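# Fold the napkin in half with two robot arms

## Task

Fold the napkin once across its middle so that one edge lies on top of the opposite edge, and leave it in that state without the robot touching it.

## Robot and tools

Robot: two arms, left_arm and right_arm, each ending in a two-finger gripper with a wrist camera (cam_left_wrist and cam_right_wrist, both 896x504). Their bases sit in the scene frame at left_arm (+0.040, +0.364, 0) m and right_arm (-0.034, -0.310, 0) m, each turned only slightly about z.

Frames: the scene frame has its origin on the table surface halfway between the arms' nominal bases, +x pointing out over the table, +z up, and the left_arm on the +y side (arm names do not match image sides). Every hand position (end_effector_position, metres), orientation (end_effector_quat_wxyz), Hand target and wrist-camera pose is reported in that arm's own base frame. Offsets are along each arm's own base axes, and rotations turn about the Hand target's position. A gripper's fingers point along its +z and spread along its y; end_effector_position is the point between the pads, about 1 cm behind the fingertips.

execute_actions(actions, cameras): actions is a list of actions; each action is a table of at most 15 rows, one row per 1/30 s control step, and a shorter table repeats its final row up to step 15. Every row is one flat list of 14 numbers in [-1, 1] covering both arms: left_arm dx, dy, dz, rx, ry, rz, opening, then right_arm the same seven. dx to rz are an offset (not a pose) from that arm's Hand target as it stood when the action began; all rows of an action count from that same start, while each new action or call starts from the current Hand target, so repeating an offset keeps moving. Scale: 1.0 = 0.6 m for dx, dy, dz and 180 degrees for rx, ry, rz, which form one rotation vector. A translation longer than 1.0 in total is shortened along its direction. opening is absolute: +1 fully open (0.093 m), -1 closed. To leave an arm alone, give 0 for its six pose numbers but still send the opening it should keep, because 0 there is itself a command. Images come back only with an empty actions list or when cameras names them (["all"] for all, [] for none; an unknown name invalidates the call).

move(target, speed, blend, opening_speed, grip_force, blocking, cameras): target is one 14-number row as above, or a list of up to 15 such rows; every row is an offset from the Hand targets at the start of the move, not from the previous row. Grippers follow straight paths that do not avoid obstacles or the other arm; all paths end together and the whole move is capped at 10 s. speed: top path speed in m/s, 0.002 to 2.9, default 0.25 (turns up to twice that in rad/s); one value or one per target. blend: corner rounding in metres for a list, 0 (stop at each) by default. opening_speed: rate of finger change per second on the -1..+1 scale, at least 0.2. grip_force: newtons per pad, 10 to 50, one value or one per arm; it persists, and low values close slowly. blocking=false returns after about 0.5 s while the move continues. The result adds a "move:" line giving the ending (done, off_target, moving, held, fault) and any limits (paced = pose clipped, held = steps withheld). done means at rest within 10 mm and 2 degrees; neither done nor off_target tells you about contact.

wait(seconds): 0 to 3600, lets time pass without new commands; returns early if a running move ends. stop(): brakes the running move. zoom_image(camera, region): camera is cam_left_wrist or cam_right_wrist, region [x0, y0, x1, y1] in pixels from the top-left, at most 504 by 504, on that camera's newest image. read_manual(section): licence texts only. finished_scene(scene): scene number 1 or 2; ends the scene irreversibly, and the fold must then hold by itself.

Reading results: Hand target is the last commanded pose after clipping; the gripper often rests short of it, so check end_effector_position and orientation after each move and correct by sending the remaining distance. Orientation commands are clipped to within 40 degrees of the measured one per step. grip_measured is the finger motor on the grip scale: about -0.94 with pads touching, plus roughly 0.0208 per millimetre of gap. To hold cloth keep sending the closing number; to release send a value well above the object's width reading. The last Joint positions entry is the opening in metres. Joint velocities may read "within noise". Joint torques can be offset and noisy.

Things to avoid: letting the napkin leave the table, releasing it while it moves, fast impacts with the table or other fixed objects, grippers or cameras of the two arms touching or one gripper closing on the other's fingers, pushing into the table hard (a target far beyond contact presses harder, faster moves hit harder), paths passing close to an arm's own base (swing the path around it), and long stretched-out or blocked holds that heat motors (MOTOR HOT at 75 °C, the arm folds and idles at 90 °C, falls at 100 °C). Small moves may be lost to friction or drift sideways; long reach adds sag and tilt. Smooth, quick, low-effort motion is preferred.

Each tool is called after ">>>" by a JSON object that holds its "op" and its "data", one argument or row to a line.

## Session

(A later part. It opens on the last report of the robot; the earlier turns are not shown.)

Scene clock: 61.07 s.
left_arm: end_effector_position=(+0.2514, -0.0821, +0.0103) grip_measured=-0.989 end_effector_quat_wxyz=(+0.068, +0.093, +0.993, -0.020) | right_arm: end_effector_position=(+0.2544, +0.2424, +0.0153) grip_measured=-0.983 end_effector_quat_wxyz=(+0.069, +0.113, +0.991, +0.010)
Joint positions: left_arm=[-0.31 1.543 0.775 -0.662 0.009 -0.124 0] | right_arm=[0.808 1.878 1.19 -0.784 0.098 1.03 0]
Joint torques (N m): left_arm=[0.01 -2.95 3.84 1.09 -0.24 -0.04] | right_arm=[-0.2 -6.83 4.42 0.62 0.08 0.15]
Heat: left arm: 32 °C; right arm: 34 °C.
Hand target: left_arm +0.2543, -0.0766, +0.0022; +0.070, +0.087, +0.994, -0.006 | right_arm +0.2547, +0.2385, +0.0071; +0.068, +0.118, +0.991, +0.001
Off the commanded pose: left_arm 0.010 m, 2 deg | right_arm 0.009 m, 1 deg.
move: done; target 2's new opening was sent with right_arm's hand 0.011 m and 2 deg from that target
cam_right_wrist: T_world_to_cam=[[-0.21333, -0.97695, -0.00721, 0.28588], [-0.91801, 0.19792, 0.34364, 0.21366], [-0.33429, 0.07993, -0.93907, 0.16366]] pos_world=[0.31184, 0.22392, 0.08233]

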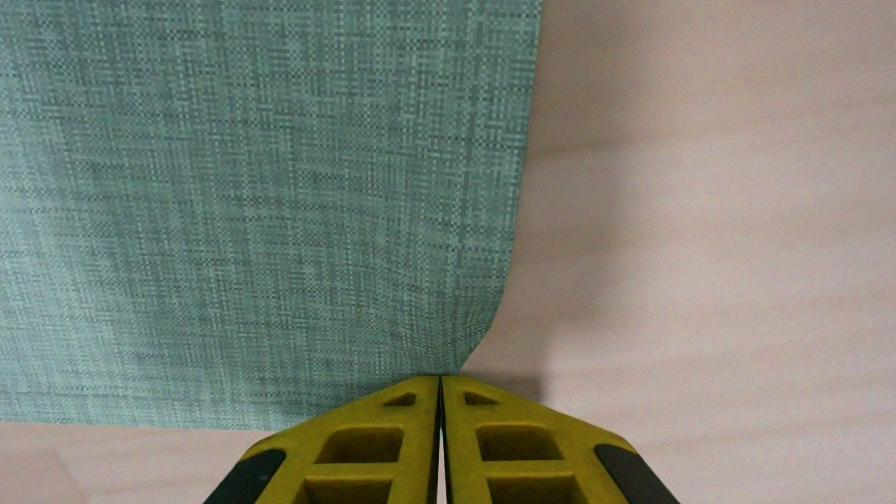

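>>> {"op": "move", "data": {
  "target": [0, 0, 0.0963, 0, 0, 0, -1.0, 0, 0, 0.0882, 0, 0, 0, -1.0],
  "speed": 0.06,
  "cameras": ["all"]
}}

Scene clock: 63.30 s.
left_arm: end_effector_position=(+0.2429, -0.0780, +0.0419) grip_measured=-0.990 end_effector_quat_wxyz=(+0.040, +0.093, +0.995, -0.010) | right_arm: end_effector_position=(+0.2492, +0.2370, +0.0414) grip_measured=-0.983 end_effector_quat_wxyz=(+0.053, +0.111, +0.992, -0.011)
Joint positions: left_arm=[-0.31 1.498 0.879 -0.869 0.001 -0.124 0] | right_arm=[0.808 1.857 1.277 -0.945 0.098 1.03 0]
Joint torques (N m): left_arm=[0.01 -8.14 8.31 0.37 -0.16 -0.05] | right_arm=[-0.24 -11.51 8.13 0.08 0.08 0.15]
Heat: left arm: 32 °C; right arm: 35 °C.
Hand target: left_arm +0.2543, -0.0766, +0.0599; +0.070, +0.087, +0.994, -0.006 | right_arm +0.2547, +0.2385, +0.0600; +0.068, +0.118, +0.991, +0.001
Off the commanded pose: left_arm 0.021 m, 4 deg | right_arm 0.019 m, 2 deg.
move: off_target (left_arm, right_arm)
cam_left_wrist: T_world_to_cam=[[-0.20344, -0.97866, 0.02903, -0.02933], [-0.86993, 0.19429, 0.45329, 0.23686], [-0.44925, 0.06696, -0.89089, 0.23947]] pos_world=[0.30767, -0.09076, 0.10683]
cam_right_wrist: T_world_to_cam=[[-0.21284, -0.97637, 0.03733, 0.27757], [-0.90514, 0.21142, 0.36882, 0.19362], [-0.36799, 0.04471, -0.92875, 0.20321]] pos_world=[0.30911, 0.22099, 0.10696]

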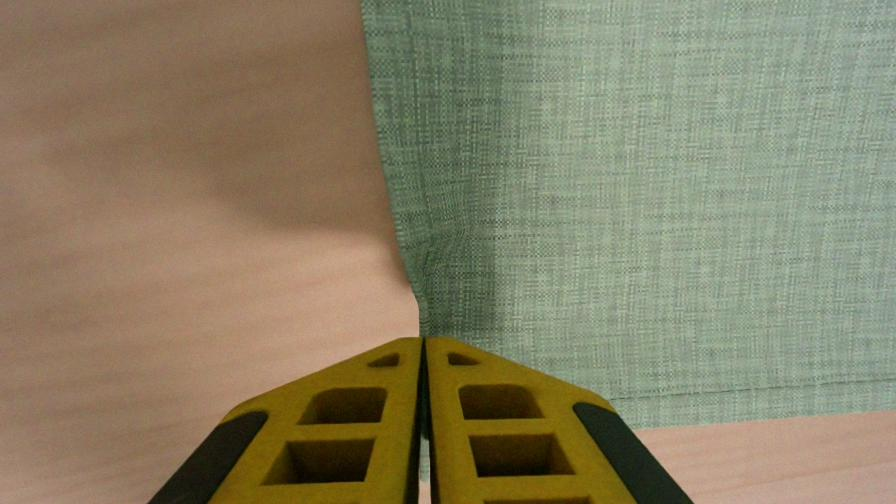

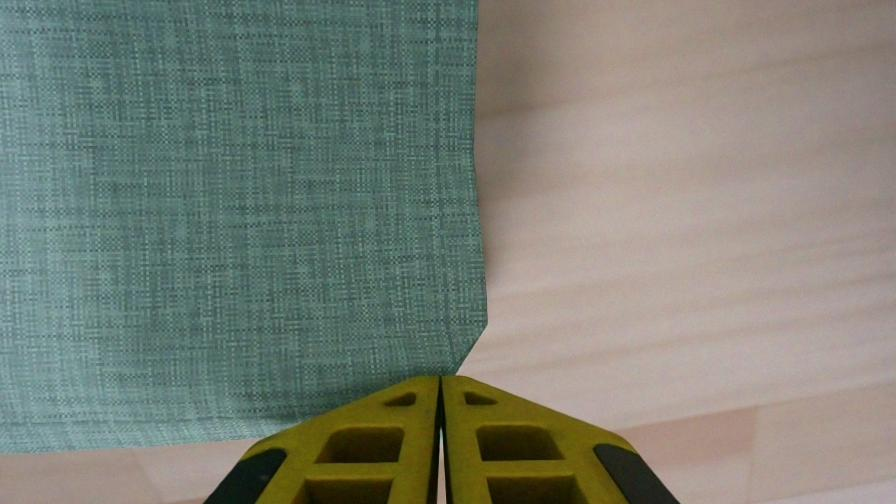

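>>> {"op": "move", "data": {
  "target": [
    [0.0512, -0.0107, 0.1002, -0.0019, -0.0109, 0, -1.0, 0.0505, -0.015, 0.1, -0.0026, -0.0108, -0.0002, -1.0],
    [0.1595, -0.0273, 0.1585, -0.0066, -0.0383, 0, -1.0, 0.1588, -0.0433, 0.1583, -0.0091, -0.0378, -0.0006, -1.0],
    [0.2845, -0.0457, 0.1752, -0.0113, -0.0657, 0, -1.0, 0.2838, -0.0758, 0.175, -0.0155, -0.0648, -0.0011, -1.0],
    [0.4095, -0.064, 0.1585, -0.0189, -0.1094, 0, -1.0, 0.4088, -0.1075, 0.1583, -0.0259, -0.108, -0.0018, -1.0],
    [0.4928, -0.0773, 0.0752, -0.0236, -0.1368, 0, -1.0, 0.4922, -0.1292, 0.075, -0.0324, -0.135, -0.0022, -1.0],
    [0.5462, -0.0857, 0.0168, -0.0256, -0.1478, 0, -1.0, 0.5455, -0.1442, 0.0167, -0.035, -0.1458, -0.0024, -1.0]
  ],
  "speed": 0.12,
  "blend": 0.03,
  "cameras": ["all"]
}}

Scene clock: 77.17 s.
left_arm: end_effector_position=(+0.5595, -0.1349, +0.0560) grip_measured=-0.990 end_effector_quat_wxyz=(+0.262, +0.087, +0.961, -0.034) | right_arm: end_effector_position=(+0.5644, +0.1576, +0.0533) grip_measured=-0.983 end_effector_quat_wxyz=(+0.263, +0.111, +0.958, -0.026)
Joint positions: left_arm=[-0.239 2.336 1.939 -0.639 -0.009 -0.055 0] | right_arm=[0.351 2.471 2.178 -0.814 0.277 0.516 0]
Joint torques (N m): left_arm=[0.88 -11.44 9.92 2.06 -0.18 0.14] | right_arm=[-0.9 -13.98 9.74 1.61 0.29 -0.09]
Heat: left arm: 34 °C; right arm: 39 °C.
Hand target: left_arm +0.5820, -0.1281, +0.0700; +0.300, +0.083, +0.950, -0.025 | right_arm +0.5820, +0.1520, +0.0700; +0.297, +0.115, +0.947, -0.027
Off the commanded pose: left_arm 0.027 m, 5 deg | right_arm 0.025 m, 4 deg.
move: off_target (left_arm, right_arm); blend cut to 0.0241 m at target 5
cam_left_wrist: T_world_to_cam=[[-0.20993, -0.97733, 0.02757, -0.01709], [-0.97745, 0.21045, 0.01737, 0.60369], [-0.02278, -0.02331, -0.99947, 0.15347]] pos_world=[0.58999, -0.14017, 0.14338]
cam_right_wrist: T_world_to_cam=[[-0.22868, -0.97328, 0.02085, 0.276], [-0.97253, 0.22745, -0.04948, 0.54911], [0.04342, -0.03159, -0.99856, 0.11726]] pos_world=[0.59205, 0.14743, 0.13851]

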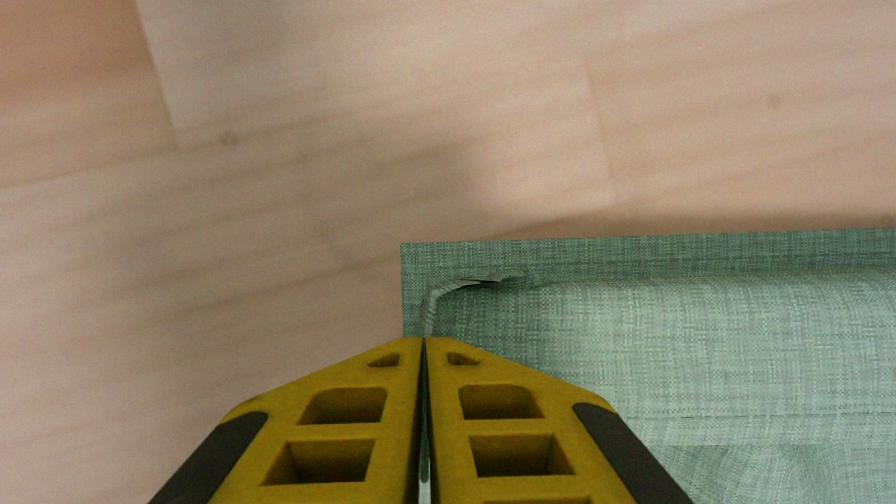

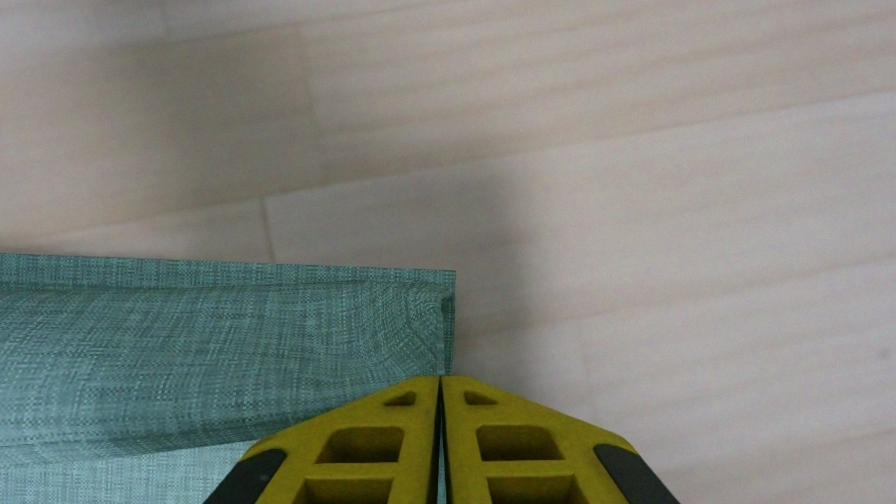

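>>> {"op": "zoom_image", "data": {
  "camera": "cam_left_wrist",
  "region": [360, 200, 864, 504]
}}

>>> {"op": "zoom_image", "data": {
  "camera": "cam_right_wrist",
  "region": [0, 220, 500, 504]
}}

Scaled by 1.000.

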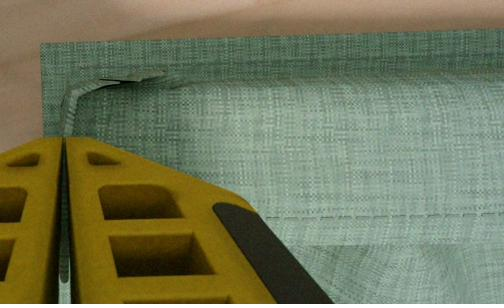

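Scaled by 1.008 from the camera's image (finer frame: 1280x720).

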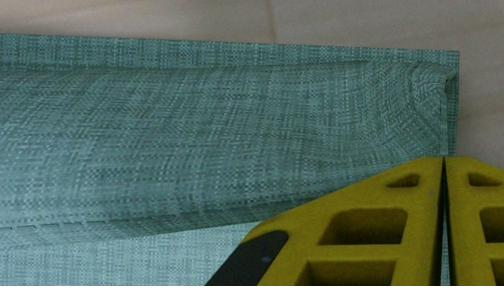

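>>> {"op": "move", "data": {
  "target": [0.0, 0.0, 0.0833, 0, 0, 0, -1.0, 0.0, 0.0, 0.0833, 0, 0, 0, -1.0],
  "speed": 0.08,
  "cameras": ["all"]
}}

Scene clock: 85.23 s.
left_arm: end_effector_position=(+0.5755, -0.1361, +0.1116) grip_measured=-0.990 end_effector_quat_wxyz=(+0.292, +0.085, +0.952, -0.036) | right_arm: end_effector_position=(+0.5796, +0.1626, +0.1120) grip_measured=-0.983 end_effector_quat_wxyz=(+0.294, +0.114, +0.949, -0.013)
Joint positions: left_arm=[-0.236 2.336 2.128 -0.765 -0.014 -0.054 0] | right_arm=[0.351 2.498 2.429 -0.966 0.28 0.513 0]
Joint torques (N m): left_arm=[0.61 -11.9 10.02 1.39 -0.14 0.13] | right_arm=[-0.94 -13.64 10.1 0.98 0.25 -0.07]
Heat: left arm: 36 °C; right arm: 41 °C.
Hand target: left_arm +0.5820, -0.1281, +0.1200; +0.300, +0.083, +0.950, -0.025 | right_arm +0.5820, +0.1520, +0.1200; +0.297, +0.115, +0.947, -0.027
Off the commanded pose: left_arm 0.013 m, 2 deg | right_arm 0.014 m, 2 deg.
move: off_target (left_arm, right_arm)
cam_left_wrist: T_world_to_cam=[[-0.20736, -0.97795, 0.02464, -0.01765], [-0.97747, 0.20611, -0.04555, 0.62504], [0.03947, -0.03353, -0.99866, 0.172]] pos_world=[0.6005, -0.14032, 0.20068]
cam_right_wrist: T_world_to_cam=[[-0.22782, -0.97359, -0.01478, 0.28661], [-0.9673, 0.22803, -0.11106, 0.56939], [0.1115, -0.011, -0.9937, 0.13216]] pos_world=[0.60133, 0.15065, 0.1988]

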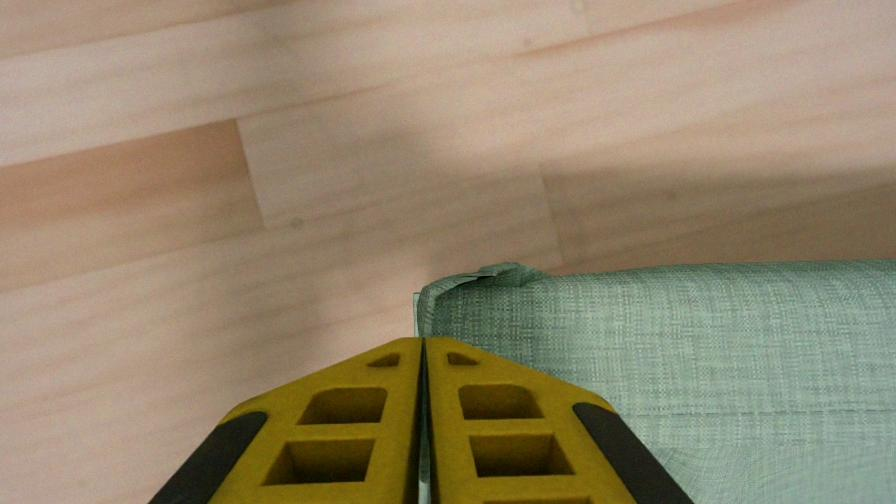

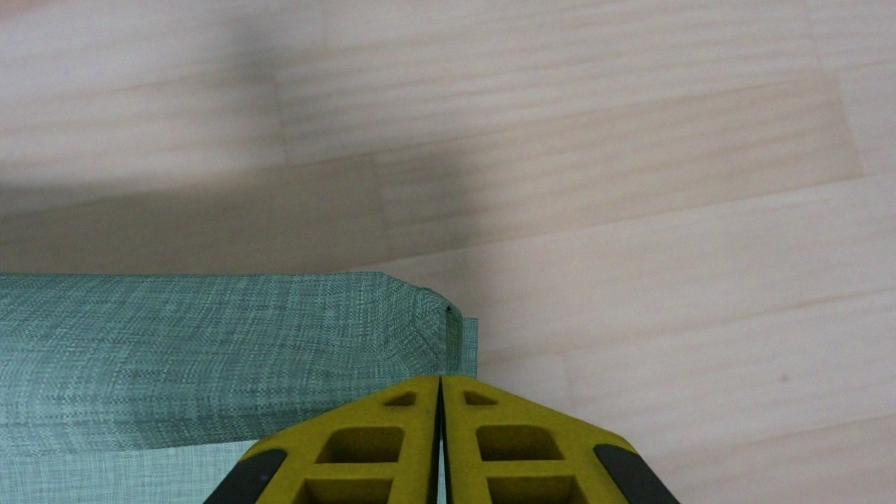

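>>> {"op": "move", "data": {
  "target": [
    [-0.1367, 0.0218, 0.075, 0.0066, 0.0383, 0, -1.0, -0.1367, 0.0367, 0.075, 0.0091, 0.0378, 0.0006, -1.0],
    [-0.3033, 0.0468, 0.0917, 0.0142, 0.0821, 0, -1.0, -0.3033, 0.08, 0.0917, 0.0194, 0.081, 0.0013, -1.0],
    [-0.4367, 0.0668, 0.0333, 0.0198, 0.1149, 0, -1.0, -0.4367, 0.1142, 0.0333, 0.0272, 0.1134, 0.0019, -1.0],
    [-0.545, 0.0802, -0.075, 0.0256, 0.1478, 0, -1.0, -0.54, 0.1433, -0.075, 0.035, 0.1458, 0.0024, -1.0]
  ],
  "speed": 0.13,
  "blend": 0.03,
  "cameras": ["all"]
}}

Scene clock: 94.70 s.
left_arm: end_effector_position=(+0.2466, -0.0781, +0.0653) grip_measured=-0.990 end_effector_quat_wxyz=(+0.036, +0.095, +0.995, -0.001) | right_arm: end_effector_position=(+0.2547, +0.2333, +0.0632) grip_measured=-0.983 end_effector_quat_wxyz=(+0.054, +0.107, +0.993, -0.024)
Joint positions: left_arm=[-0.316 1.491 0.971 -0.98 -0.014 -0.126 0] | right_arm=[0.797 1.854 1.363 -1.052 0.115 1.01 0]
Joint torques (N m): left_arm=[-0.44 -8.4 5.42 0.87 -0.02 -0.07] | right_arm=[0.06 -11.89 5.38 0.55 -0.08 0.24]
Heat: left arm: 36 °C; right arm: 44 °C.
Hand target: left_arm +0.2550, -0.0799, +0.0750; +0.070, +0.087, +0.994, -0.006 | right_arm +0.2580, +0.2379, +0.0750; +0.068, +0.118, +0.991, +0.001
Off the commanded pose: left_arm 0.013 m, 4 deg | right_arm 0.013 m, 4 deg.
move: off_target (left_arm, right_arm)
cam_left_wrist: T_world_to_cam=[[-0.20665, -0.97833, 0.01283, -0.02749], [-0.86677, 0.18913, 0.46146, 0.22775], [-0.45389, 0.08423, -0.88707, 0.26428]] pos_world=[0.31168, -0.09223, 0.12969]
cam_right_wrist: T_world_to_cam=[[-0.20448, -0.97677, 0.06406, 0.27057], [-0.90635, 0.21365, 0.36453, 0.19137], [-0.36975, 0.01648, -0.92898, 0.23274]] pos_world=[0.31483, 0.21957, 0.12912]

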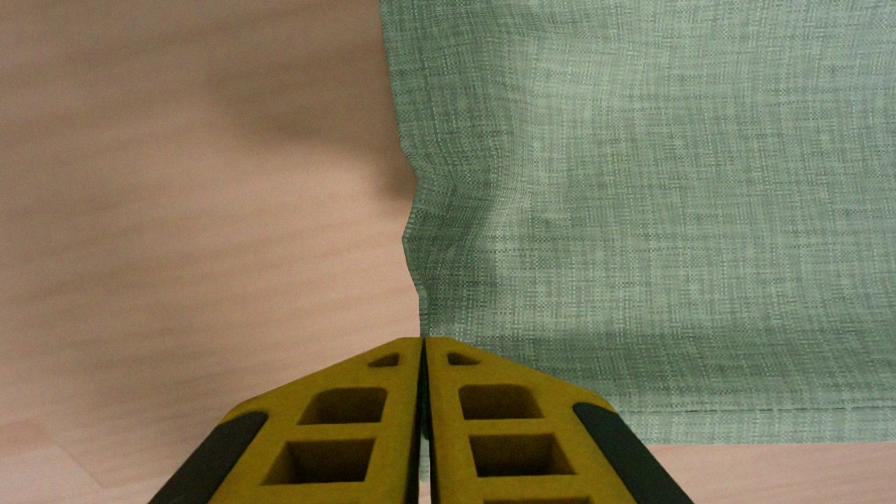

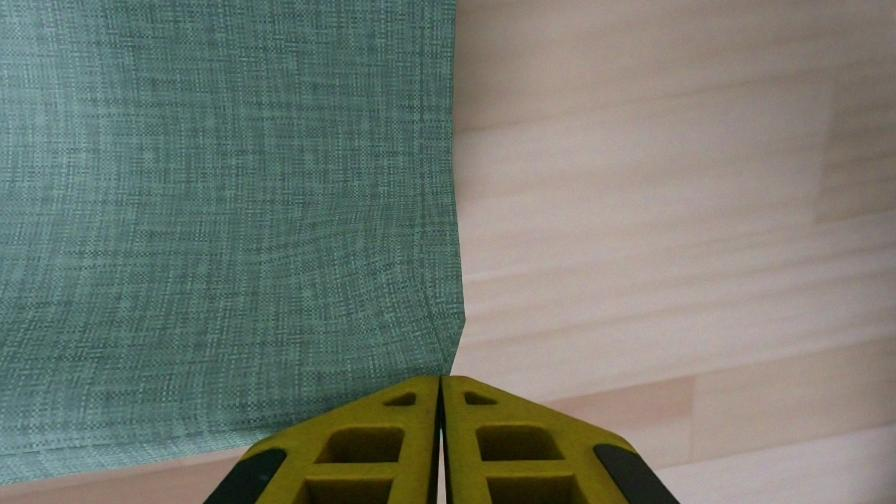

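>>> {"op": "move", "data": {
  "target": [
    [-0.0038, -0.0078, -0.0967, 0, 0, 0, -1.0, -0.0128, 0.0162, -0.09, 0, 0, 0, -1.0],
    [-0.0038, -0.0078, -0.0967, 0, 0, 0, -0.1, -0.0128, 0.0162, -0.09, 0, 0, 0, -0.1]
  ],
  "speed": 0.1,
  "cameras": ["all"]
}}

Scene clock: 97.57 s.
left_arm: end_effector_position=(+0.2459, -0.0834, +0.0185) grip_measured=-0.102 end_effector_quat_wxyz=(+0.058, +0.094, +0.994, -0.007) | right_arm: end_effector_position=(+0.2469, +0.2413, +0.0213) grip_measured=-0.103 end_effector_quat_wxyz=(+0.062, +0.109, +0.992, -0.013)
Joint positions: left_arm=[-0.336 1.528 0.801 -0.728 -0.014 -0.147 0.04] | right_arm=[0.83 1.885 1.227 -0.86 0.115 1.046 0.04]
Joint torques (N m): left_arm=[-0.54 -4.01 5.07 1.01 -0.06 -0.07] | right_arm=[0.16 -8.21 5.38 0.69 -0.05 0.23]
Heat: left arm: 35 °C; right arm: 43 °C.
Hand target: left_arm +0.2527, -0.0846, +0.0170; +0.070, +0.087, +0.994, -0.006 | right_arm +0.2504, +0.2477, +0.0210; +0.068, +0.118, +0.991, +0.001
Off the commanded pose: left_arm 0.007 m, 2 deg | right_arm 0.007 m, 2 deg.
move: done; target 2's new opening was sent with left_arm's hand 0.014 m and 3 deg from that target
cam_left_wrist: T_world_to_cam=[[-0.20591, -0.97837, 0.0201, -0.03244], [-0.88551, 0.19503, 0.42171, 0.25552], [-0.41651, 0.06904, -0.90651, 0.21286]] pos_world=[0.30824, -0.09627, 0.08585]
cam_right_wrist: T_world_to_cam=[[-0.20971, -0.977, 0.03874, 0.2813], [-0.91213, 0.20974, 0.35217, 0.20054], [-0.3522, 0.03852, -0.93513, 0.18122]] pos_world=[0.30573, 0.22579, 0.08795]

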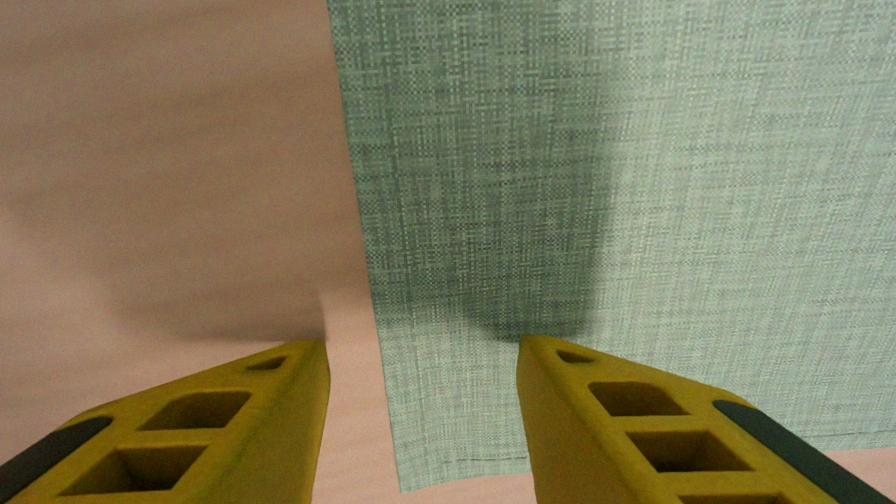

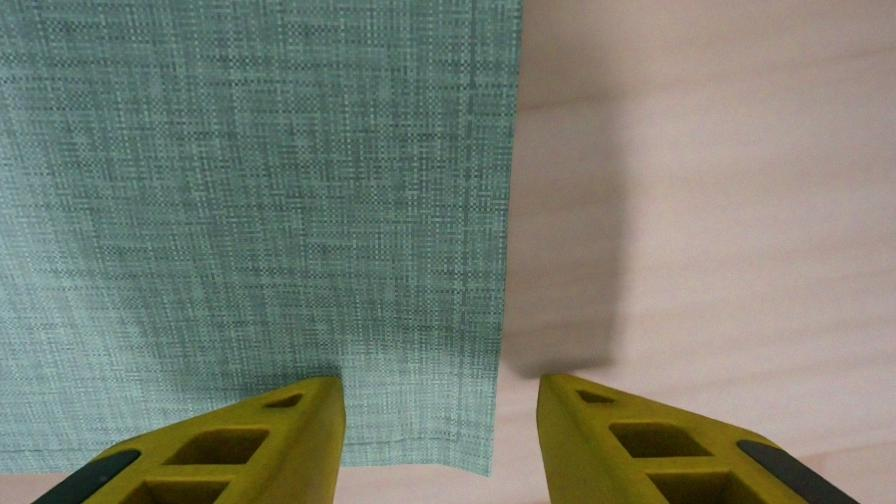

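>>> {"op": "move", "data": {
  "target": [
    [0, 0, 0.0833, 0, 0, 0, -0.1, 0, 0, 0.0833, 0, 0, 0, -0.1],
    [0.1122, -0.109, 0.4717, -0.01546, -0.17667, 0.05411, -0.1, 0.1827, -0.0795, 0.465, -0.01769, -0.14947, 0.07363, -0.1]
  ],
  "speed": [0.12, 0.3],
  "blend": 0.03,
  "cameras": ["all"]
}}

Scene clock: 102.07 s.
left_arm: end_effector_position=(+0.3191, -0.1497, +0.2901) grip_measured=-0.102 end_effector_quat_wxyz=(+0.332, +0.008, +0.943, -0.001) | right_arm: end_effector_position=(+0.3600, +0.2068, +0.2926) grip_measured=-0.103 end_effector_quat_wxyz=(+0.294, +0.002, +0.956, +0.020)
Joint positions: left_arm=[-0.607 1.46 1.658 -1.182 -0.359 -0.482 0.04] | right_arm=[0.647 1.788 2.066 -1.331 0.314 0.568 0.04]
Joint torques (N m): left_arm=[-0.49 -4.4 9.05 1.33 -0.4 -0.08] | right_arm=[-0.49 -7.86 8.55 0.98 0.24 -0.09]
Heat: left arm: 36 °C; right arm: 43 °C.
Hand target: left_arm +0.3201, -0.1500, +0.3000; +0.341, +0.000, +0.940, +0.000 | right_arm +0.3600, +0.2000, +0.3000; +0.299, -0.001, +0.954, +0.009
Off the commanded pose: left_arm 0.010 m, 1 deg | right_arm 0.010 m, 1 deg.
move: done; blend cut to 0.0249 m at target 1
cam_left_wrist: T_world_to_cam=[[-0.04058, -0.99918, 0.00118, -0.13821], [-0.99146, 0.04012, -0.12408, 0.38777], [0.12393, -0.0062, -0.99227, 0.33519]] pos_world=[0.33731, -0.15157, 0.38088]
cam_right_wrist: T_world_to_cam=[[0.00363, -0.99993, -0.01141, 0.20341], [-0.99385, -0.00234, -0.11074, 0.42407], [0.11071, 0.01174, -0.99378, 0.33219]] pos_world=[0.38395, 0.20048, 0.37941]

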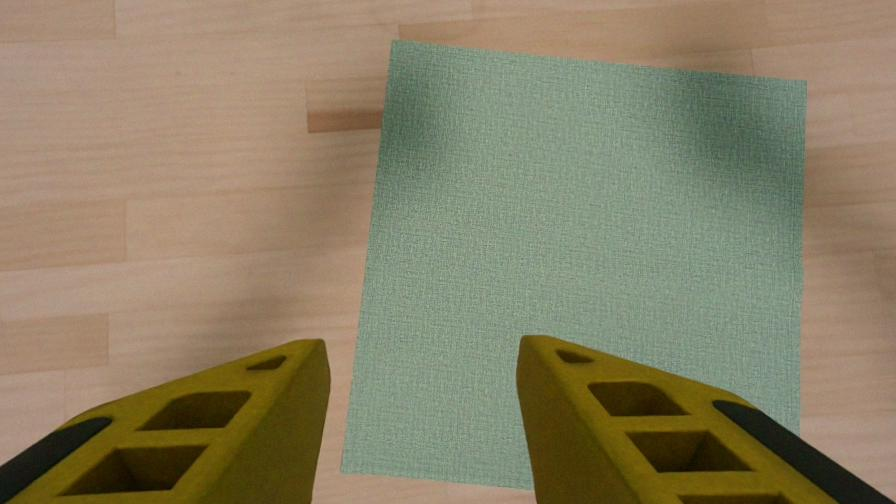

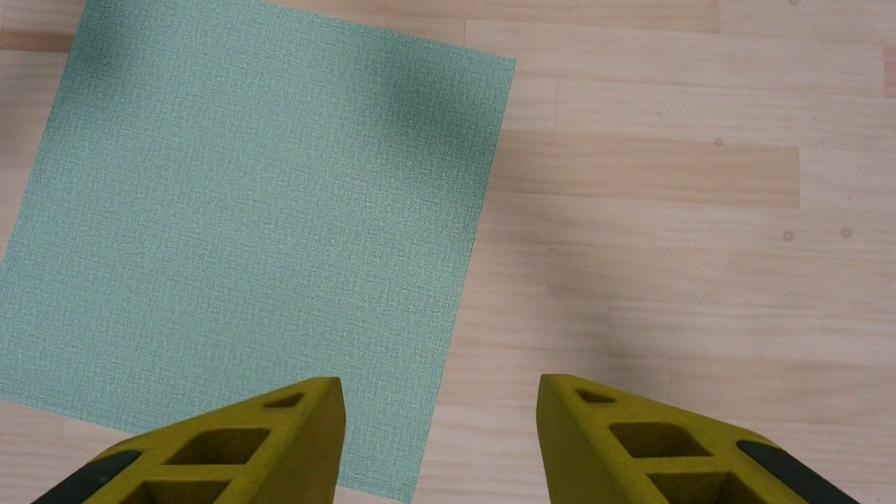

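>>> {"op": "move", "data": {
  "target": [-0.1825, 0.1307, -0.3333, 0.18861, 0.16396, -0.51993, -0.4, -0.2083, 0.0813, -0.3333, -0.13368, 0.15946, 0.41034, -0.4],
  "speed": 0.45,
  "cameras": ["all"]
}}

Scene clock: 108.27 s.
left_arm: end_effector_position=(+0.2107, -0.0730, +0.1011) grip_measured=-0.398 end_effector_quat_wxyz=(+0.005, +0.750, +0.661, -0.002) | right_arm: end_effector_position=(+0.2329, +0.2408, +0.1002) grip_measured=-0.397 end_effector_quat_wxyz=(-0.013, -0.610, +0.792, -0.010)
Joint positions: left_arm=[-0.327 1.383 1.026 -1.207 0.009 1.37 0.026] | right_arm=[0.81 1.843 1.503 -1.259 0.015 -0.503 0.026]
Joint torques (N m): left_arm=[-0.03 -3.51 5.39 0.27 -0.02 0.14] | right_arm=[-0.02 -8.25 5.83 0.52 -0.2 -0.09]
Heat: left arm: 36 °C; right arm: 41 °C.
Hand target: left_arm +0.2106, -0.0716, +0.1000; +0.001, +0.755, +0.656, +0.000 | right_arm +0.2350, +0.2487, +0.1000; +0.000, -0.619, +0.785, +0.000
Off the commanded pose: left_arm 0.002 m, 1 deg | right_arm 0.008 m, 2 deg.
move: done
cam_left_wrist: T_world_to_cam=[[-0.98965, 0.14281, 0.01376, 0.21646], [0.12938, 0.84686, 0.51585, 0.01177], [0.06202, 0.51229, -0.85657, 0.19883]] pos_world=[0.20037, -0.14275, 0.16126]
cam_right_wrist: T_world_to_cam=[[0.9699, -0.24228, 0.02436, -0.17534], [-0.22227, -0.84005, 0.49488, 0.23786], [-0.09943, -0.4854, -0.86862, 0.31073]] pos_world=[0.25383, 0.30816, 0.15646]

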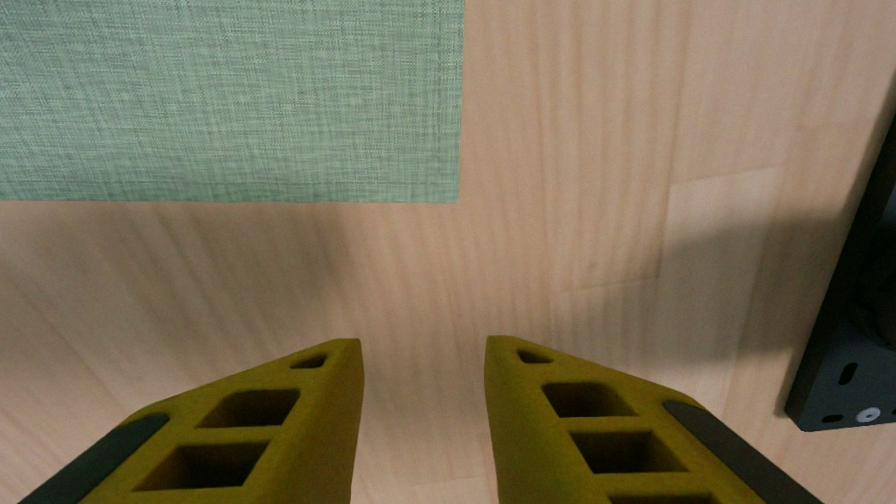

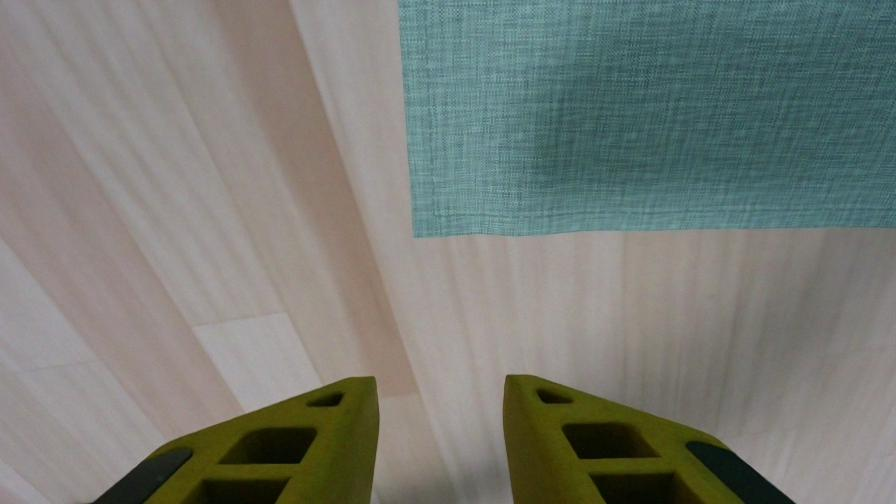

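>>> {"op": "move", "data": {
  "target": [-0.02, -0.0107, -0.1083, 0, 0, 0, -0.4, -0.0133, 0.0118, -0.1, 0, 0, 0, -0.4],
  "speed": 0.12,
  "cameras": ["all"]
}}

Scene clock: 111.97 s.
left_arm: end_effector_position=(+0.1934, -0.0770, +0.0367) grip_measured=-0.398 end_effector_quat_wxyz=(-0.005, +0.759, +0.651, -0.007) | right_arm: end_effector_position=(+0.2248, +0.2487, +0.0407) grip_measured=-0.397 end_effector_quat_wxyz=(-0.012, -0.623, +0.782, -0.010)
Joint positions: left_arm=[-0.373 1.413 0.786 -0.96 0.008 1.351 0.026] | right_arm=[0.843 1.891 1.323 -1.031 0.015 -0.503 0.026]
Joint torques (N m): left_arm=[-0.5 -3.12 5.07 0.53 -0.02 -0.07] | right_arm=[0.2 -8.38 5.5 0.52 -0.2 0.21]
Heat: left arm: 36 °C; right arm: 41 °C.
Hand target: left_arm +0.1986, -0.0780, +0.0350; +0.001, +0.755, +0.656, +0.000 | right_arm +0.2270, +0.2558, +0.0400; +0.000, -0.619, +0.785, +0.000
Off the commanded pose: left_arm 0.006 m, 1 deg | right_arm 0.007 m, 2 deg.
move: done
cam_left_wrist: T_world_to_cam=[[-0.98483, 0.16973, 0.03621, 0.20102], [0.16356, 0.83792, 0.52071, 0.04314], [0.05803, 0.51873, -0.85297, 0.14782]] pos_world=[0.18233, -0.14695, 0.09634]
cam_right_wrist: T_world_to_cam=[[0.97752, -0.20936, 0.02513, -0.17404], [-0.19424, -0.84767, 0.49369, 0.26784], [-0.08206, -0.48748, -0.86927, 0.25875]] pos_world=[0.24338, 0.31673, 0.09707]

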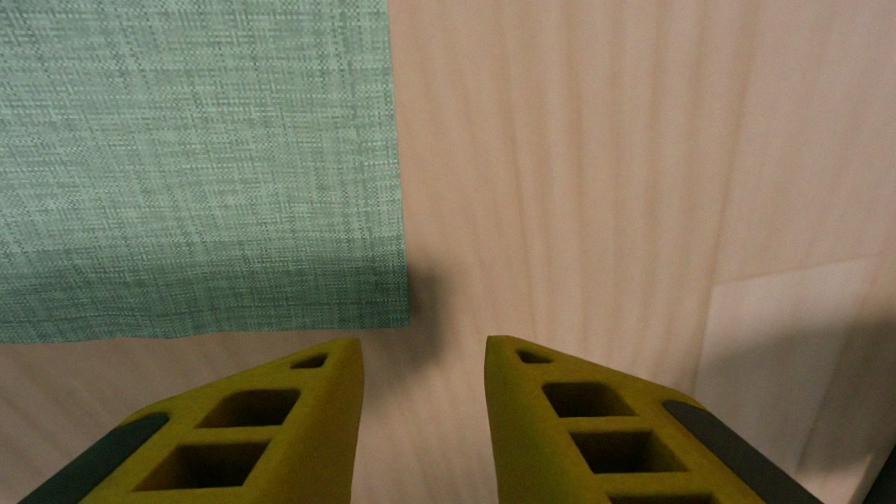

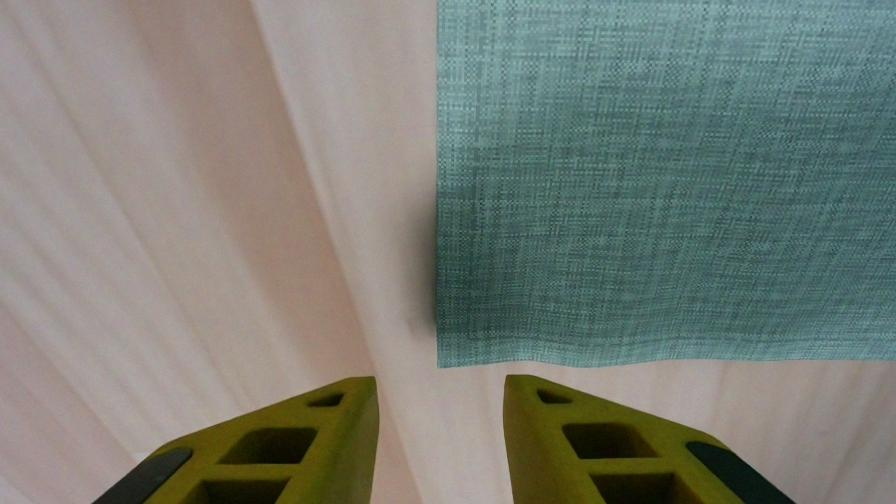

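>>> {"op": "move", "data": {
  "target": [0.0107, -0.0015, -0.035, 0, 0, 0, -0.4, 0.0005, -0.0052, -0.035, 0.0011, 0.0046, 0, -0.4],
  "speed": 0.08,
  "cameras": ["all"]
}}

Scene clock: 114.57 s.
left_arm: end_effector_position=(+0.1994, -0.0793, +0.0157) grip_measured=-0.398 end_effector_quat_wxyz=(-0.005, +0.759, +0.651, -0.007) | right_arm: end_effector_position=(+0.2222, +0.2481, +0.0196) grip_measured=-0.397 end_effector_quat_wxyz=(-0.017, -0.623, +0.782, -0.006)
Joint positions: left_arm=[-0.373 1.478 0.75 -0.859 0.008 1.351 0.026] | right_arm=[0.843 1.918 1.271 -0.958 0.006 -0.503 0.026]
Joint torques (N m): left_arm=[0.17 -3.52 4.82 0.53 -0.02 0] | right_arm=[-1.07 -8.44 5.35 0.5 -0.24 0.07]
Heat: left arm: 35 °C; right arm: 41 °C.
Hand target: left_arm +0.2050, -0.0789, +0.0140; +0.001, +0.755, +0.656, +0.000 | right_arm +0.2273, +0.2527, +0.0190; -0.005, -0.619, +0.785, +0.006
Off the commanded pose: left_arm 0.006 m, 1 deg | right_arm 0.007 m, 2 deg.
move: done
cam_left_wrist: T_world_to_cam=[[-0.98483, 0.16973, 0.03621, 0.20809], [0.16356, 0.83792, 0.52071, 0.05505], [0.05803, 0.51873, -0.85297, 0.13089]] pos_world=[0.18833, -0.14935, 0.07544]
cam_right_wrist: T_world_to_cam=[[0.97767, -0.20972, 0.01337, -0.17082], [-0.18864, -0.84779, 0.49565, 0.27594], [-0.09261, -0.4871, -0.86842, 0.24208]] pos_world=[0.24147, 0.31603, 0.07574]

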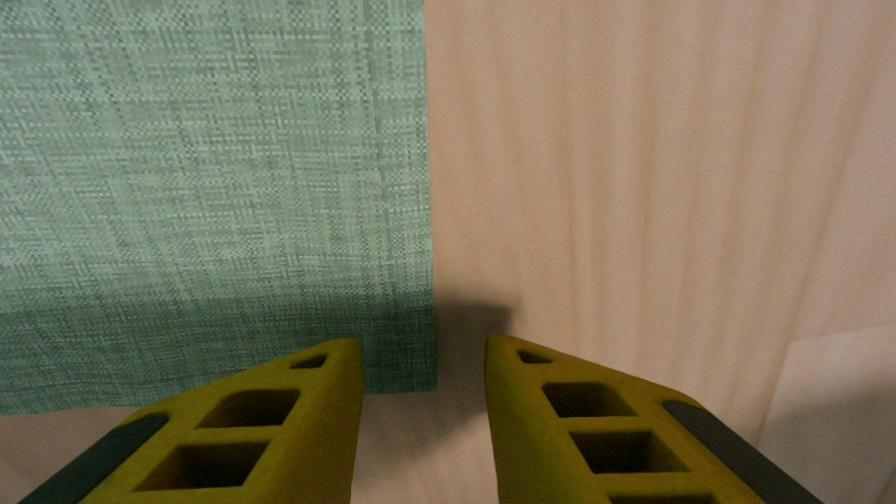

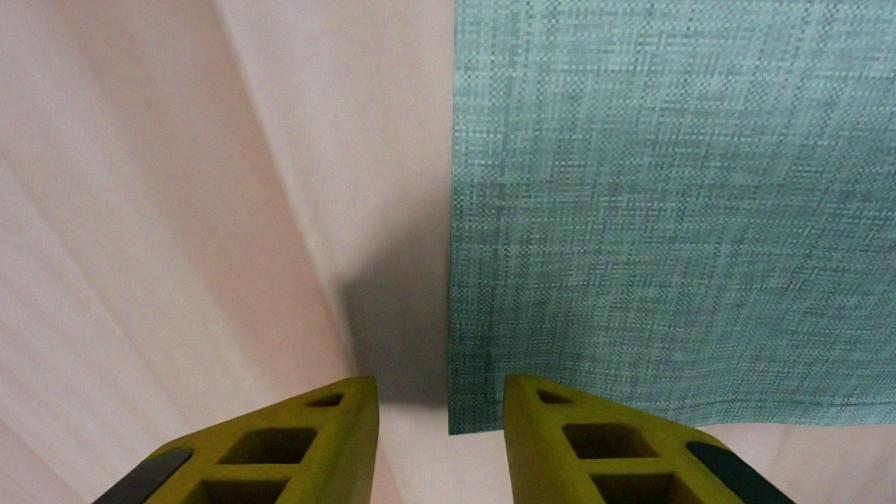

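>>> {"op": "move", "data": {
  "target": [
    [0, 0, -0.0197, 0, 0, 0, -0.4, 0.0048, -0.0012, -0.02, 0, 0, 0, -0.4],
    [0, 0, -0.0197, 0, 0, 0, -1.0, 0.0048, -0.0012, -0.02, 0, 0, 0, -1.0]
  ],
  "speed": 0.06,
  "opening_speed": 0.5,
  "cameras": ["all"]
}}

Scene clock: 117.47 s.
left_arm: end_effector_position=(+0.2089, -0.0813, +0.0099) grip_measured=-0.989 end_effector_quat_wxyz=(+0.012, +0.757, +0.653, +0.003) | right_arm: end_effector_position=(+0.2352, +0.2455, +0.0140) grip_measured=-0.983 end_effector_quat_wxyz=(-0.002, -0.613, +0.790, -0.009)
Joint positions: left_arm=[-0.367 1.491 0.735 -0.791 0.006 1.351 0] | right_arm=[0.816 1.928 1.26 -0.911 0.018 -0.503 0]
Joint torques (N m): left_arm=[0.14 -2.44 3.59 0.47 0 0] | right_arm=[0.01 -7.34 4.52 0.51 -0.34 -0.01]
Heat: left arm: 35 °C; right arm: 40 °C.
Hand target: left_arm +0.2050, -0.0789, +0.0022; +0.001, +0.755, +0.656, +0.000 | right_arm +0.2302, +0.2520, +0.0070; -0.005, -0.619, +0.785, +0.006
Off the commanded pose: left_arm 0.009 m, 1 deg | right_arm 0.011 m, 2 deg.
move: off_target (right_arm)
cam_left_wrist: T_world_to_cam=[[-0.98646, 0.16396, -0.00314, 0.2182], [0.13891, 0.84557, 0.51547, 0.06403], [0.08717, 0.50806, -0.8569, 0.11947]] pos_world=[0.19594, -0.15061, 0.07005]
cam_right_wrist: T_world_to_cam=[[0.97087, -0.23664, 0.03766, -0.17612], [-0.2253, -0.84801, 0.4797, 0.28793], [-0.08158, -0.47421, -0.87663, 0.23153]] pos_world=[0.25475, 0.31228, 0.07148]

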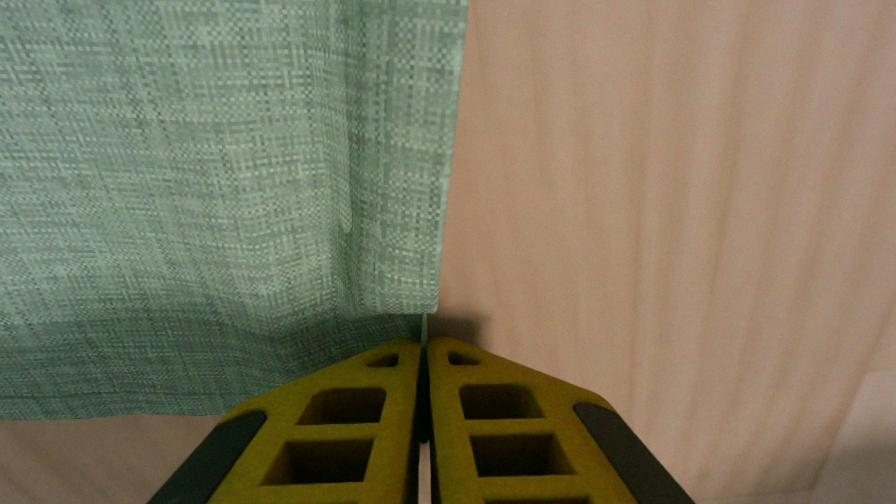

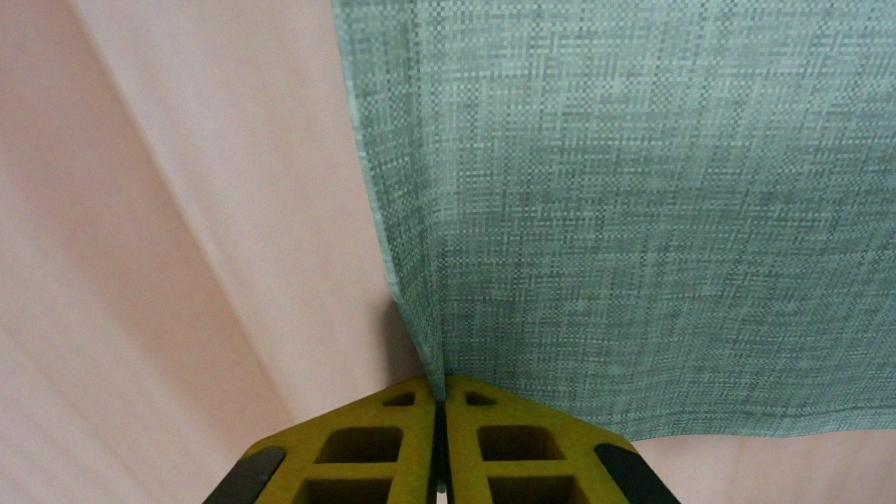

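>>> {"op": "zoom_image", "data": {
  "camera": "cam_left_wrist",
  "region": [250, 200, 600, 450]
}}

>>> {"op": "zoom_image", "data": {
  "camera": "cam_right_wrist",
  "region": [300, 230, 650, 480]
}}

Scaled by 1.440 from the camera's image (finer frame: 1280x720).

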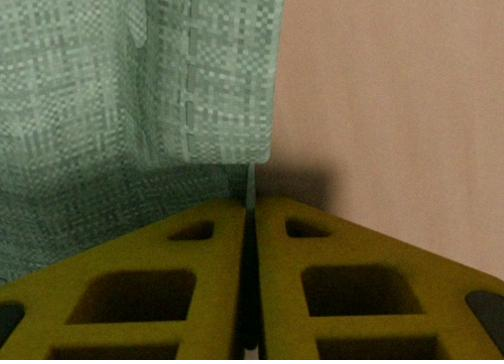

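Scaled by 1.440 from the camera's image (finer frame: 1280x720).

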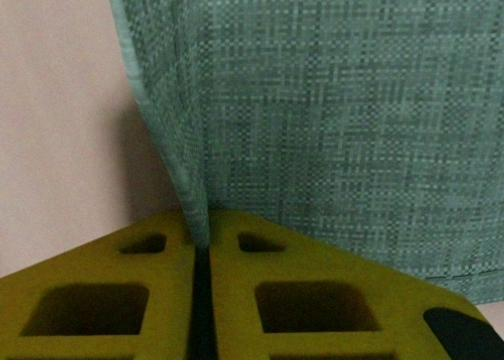

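>>> {"op": "move", "data": {
  "target": [
    [0, 0, 0.0083, 0, 0, 0, -0.4, 0, 0, 0.0167, 0, 0, 0, -1.0],
    [-0.0083, 0.0005, 0.0713, 0, 0, 0, -0.4, 0, 0, 0.0167, 0, 0, 0, -1.0]
  ],
  "speed": 0.08,
  "cameras": ["all"]
}}

Scene clock: 121.40 s.
left_arm: end_effector_position=(+0.1897, -0.0753, +0.0316) grip_measured=-0.401 end_effector_quat_wxyz=(-0.021, +0.757, +0.652, -0.015) | right_arm: end_effector_position=(+0.2352, +0.2455, +0.0140) grip_measured=-0.983 end_effector_quat_wxyz=(-0.002, -0.613, +0.790, -0.009)
Joint positions: left_arm=[-0.373 1.44 0.786 -0.967 0.006 1.347 0.026] | right_arm=[0.816 1.928 1.26 -0.911 0.018 -0.503 0]
Joint torques (N m): left_arm=[-0.49 -6.78 7.75 0.03 0.01 -0.06] | right_arm=[0.01 -8.72 6.49 0.11 -0.33 -0.01]
Heat: left arm: 35 °C; right arm: 40 °C.
Hand target: left_arm +0.2000, -0.0786, +0.0450; +0.001, +0.755, +0.656, +0.000 | right_arm +0.2302, +0.2520, +0.0170; -0.005, -0.619, +0.785, +0.006
Off the commanded pose: left_arm 0.017 m, 3 deg | right_arm 0.009 m, 2 deg.
move: off_target (left_arm)
cam_left_wrist: T_world_to_cam=[[-0.98386, 0.16454, 0.07035, 0.19561], [0.17671, 0.83113, 0.52725, 0.04177], [0.02828, 0.53117, -0.84679, 0.14928]] pos_world=[0.18085, -0.14619, 0.09062]
cam_right_wrist: T_world_to_cam=[[0.97087, -0.23664, 0.03766, -0.17612], [-0.2253, -0.84801, 0.4797, 0.28793], [-0.08158, -0.47421, -0.87663, 0.23153]] pos_world=[0.25475, 0.31228, 0.07148]

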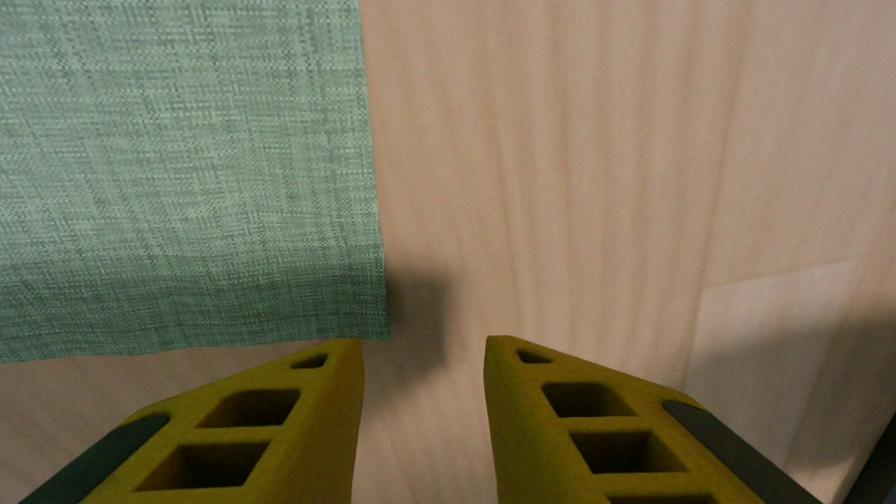

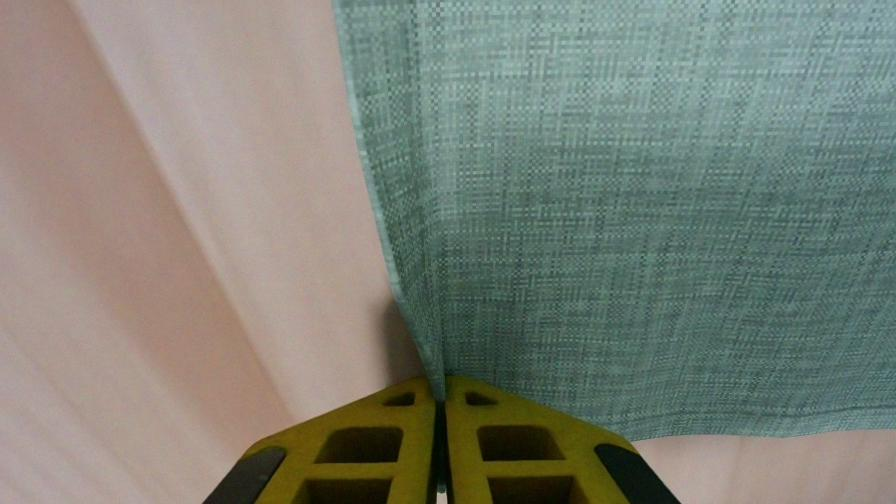

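>>> {"op": "move", "data": {
  "target": [0.0012, 0.0025, -0.0517, 0, 0, 0, -0.4, 0, 0, 0, 0, 0, 0, -1.0],
  "speed": 0.08,
  "cameras": ["cam_left_wrist"]
}}

Scene clock: 123.30 s.
left_arm: end_effector_position=(+0.1951, -0.0774, +0.0156) grip_measured=-0.401 end_effector_quat_wxyz=(-0.006, +0.758, +0.653, -0.006) | right_arm: end_effector_position=(+0.2352, +0.2455, +0.0140) grip_measured=-0.983 end_effector_quat_wxyz=(-0.002, -0.613, +0.790, -0.009)
Joint positions: left_arm=[-0.373 1.46 0.733 -0.86 0.006 1.347 0.026] | right_arm=[0.816 1.928 1.26 -0.911 0.018 -0.503 0]
Joint torques (N m): left_arm=[0.25 -3.38 4.85 0.53 0 0.02] | right_arm=[0.01 -8.7 6.48 0.11 -0.33 -0.01]
Heat: left arm: 35 °C; right arm: 39 °C.
Hand target: left_arm +0.2007, -0.0771, +0.0140; +0.001, +0.755, +0.656, +0.000 | right_arm +0.2302, +0.2520, +0.0170; -0.005, -0.619, +0.785, +0.006
Off the commanded pose: left_arm 0.006 m, 1 deg | right_arm 0.009 m, 2 deg.
move: done
cam_left_wrist: T_world_to_cam=[[-0.9856, 0.16523, 0.03584, 0.20338], [0.15945, 0.8379, 0.52202, 0.05502], [0.05622, 0.52022, -0.85218, 0.13043]] pos_world=[0.18435, -0.14756, 0.07514]

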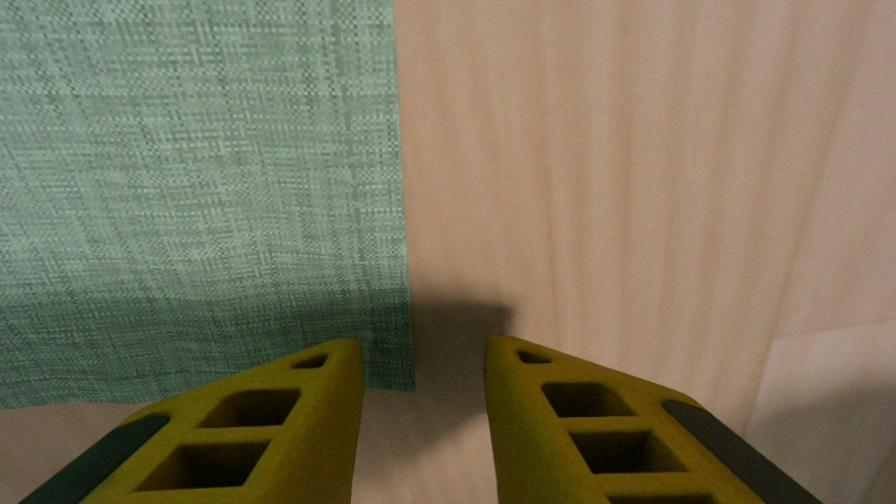

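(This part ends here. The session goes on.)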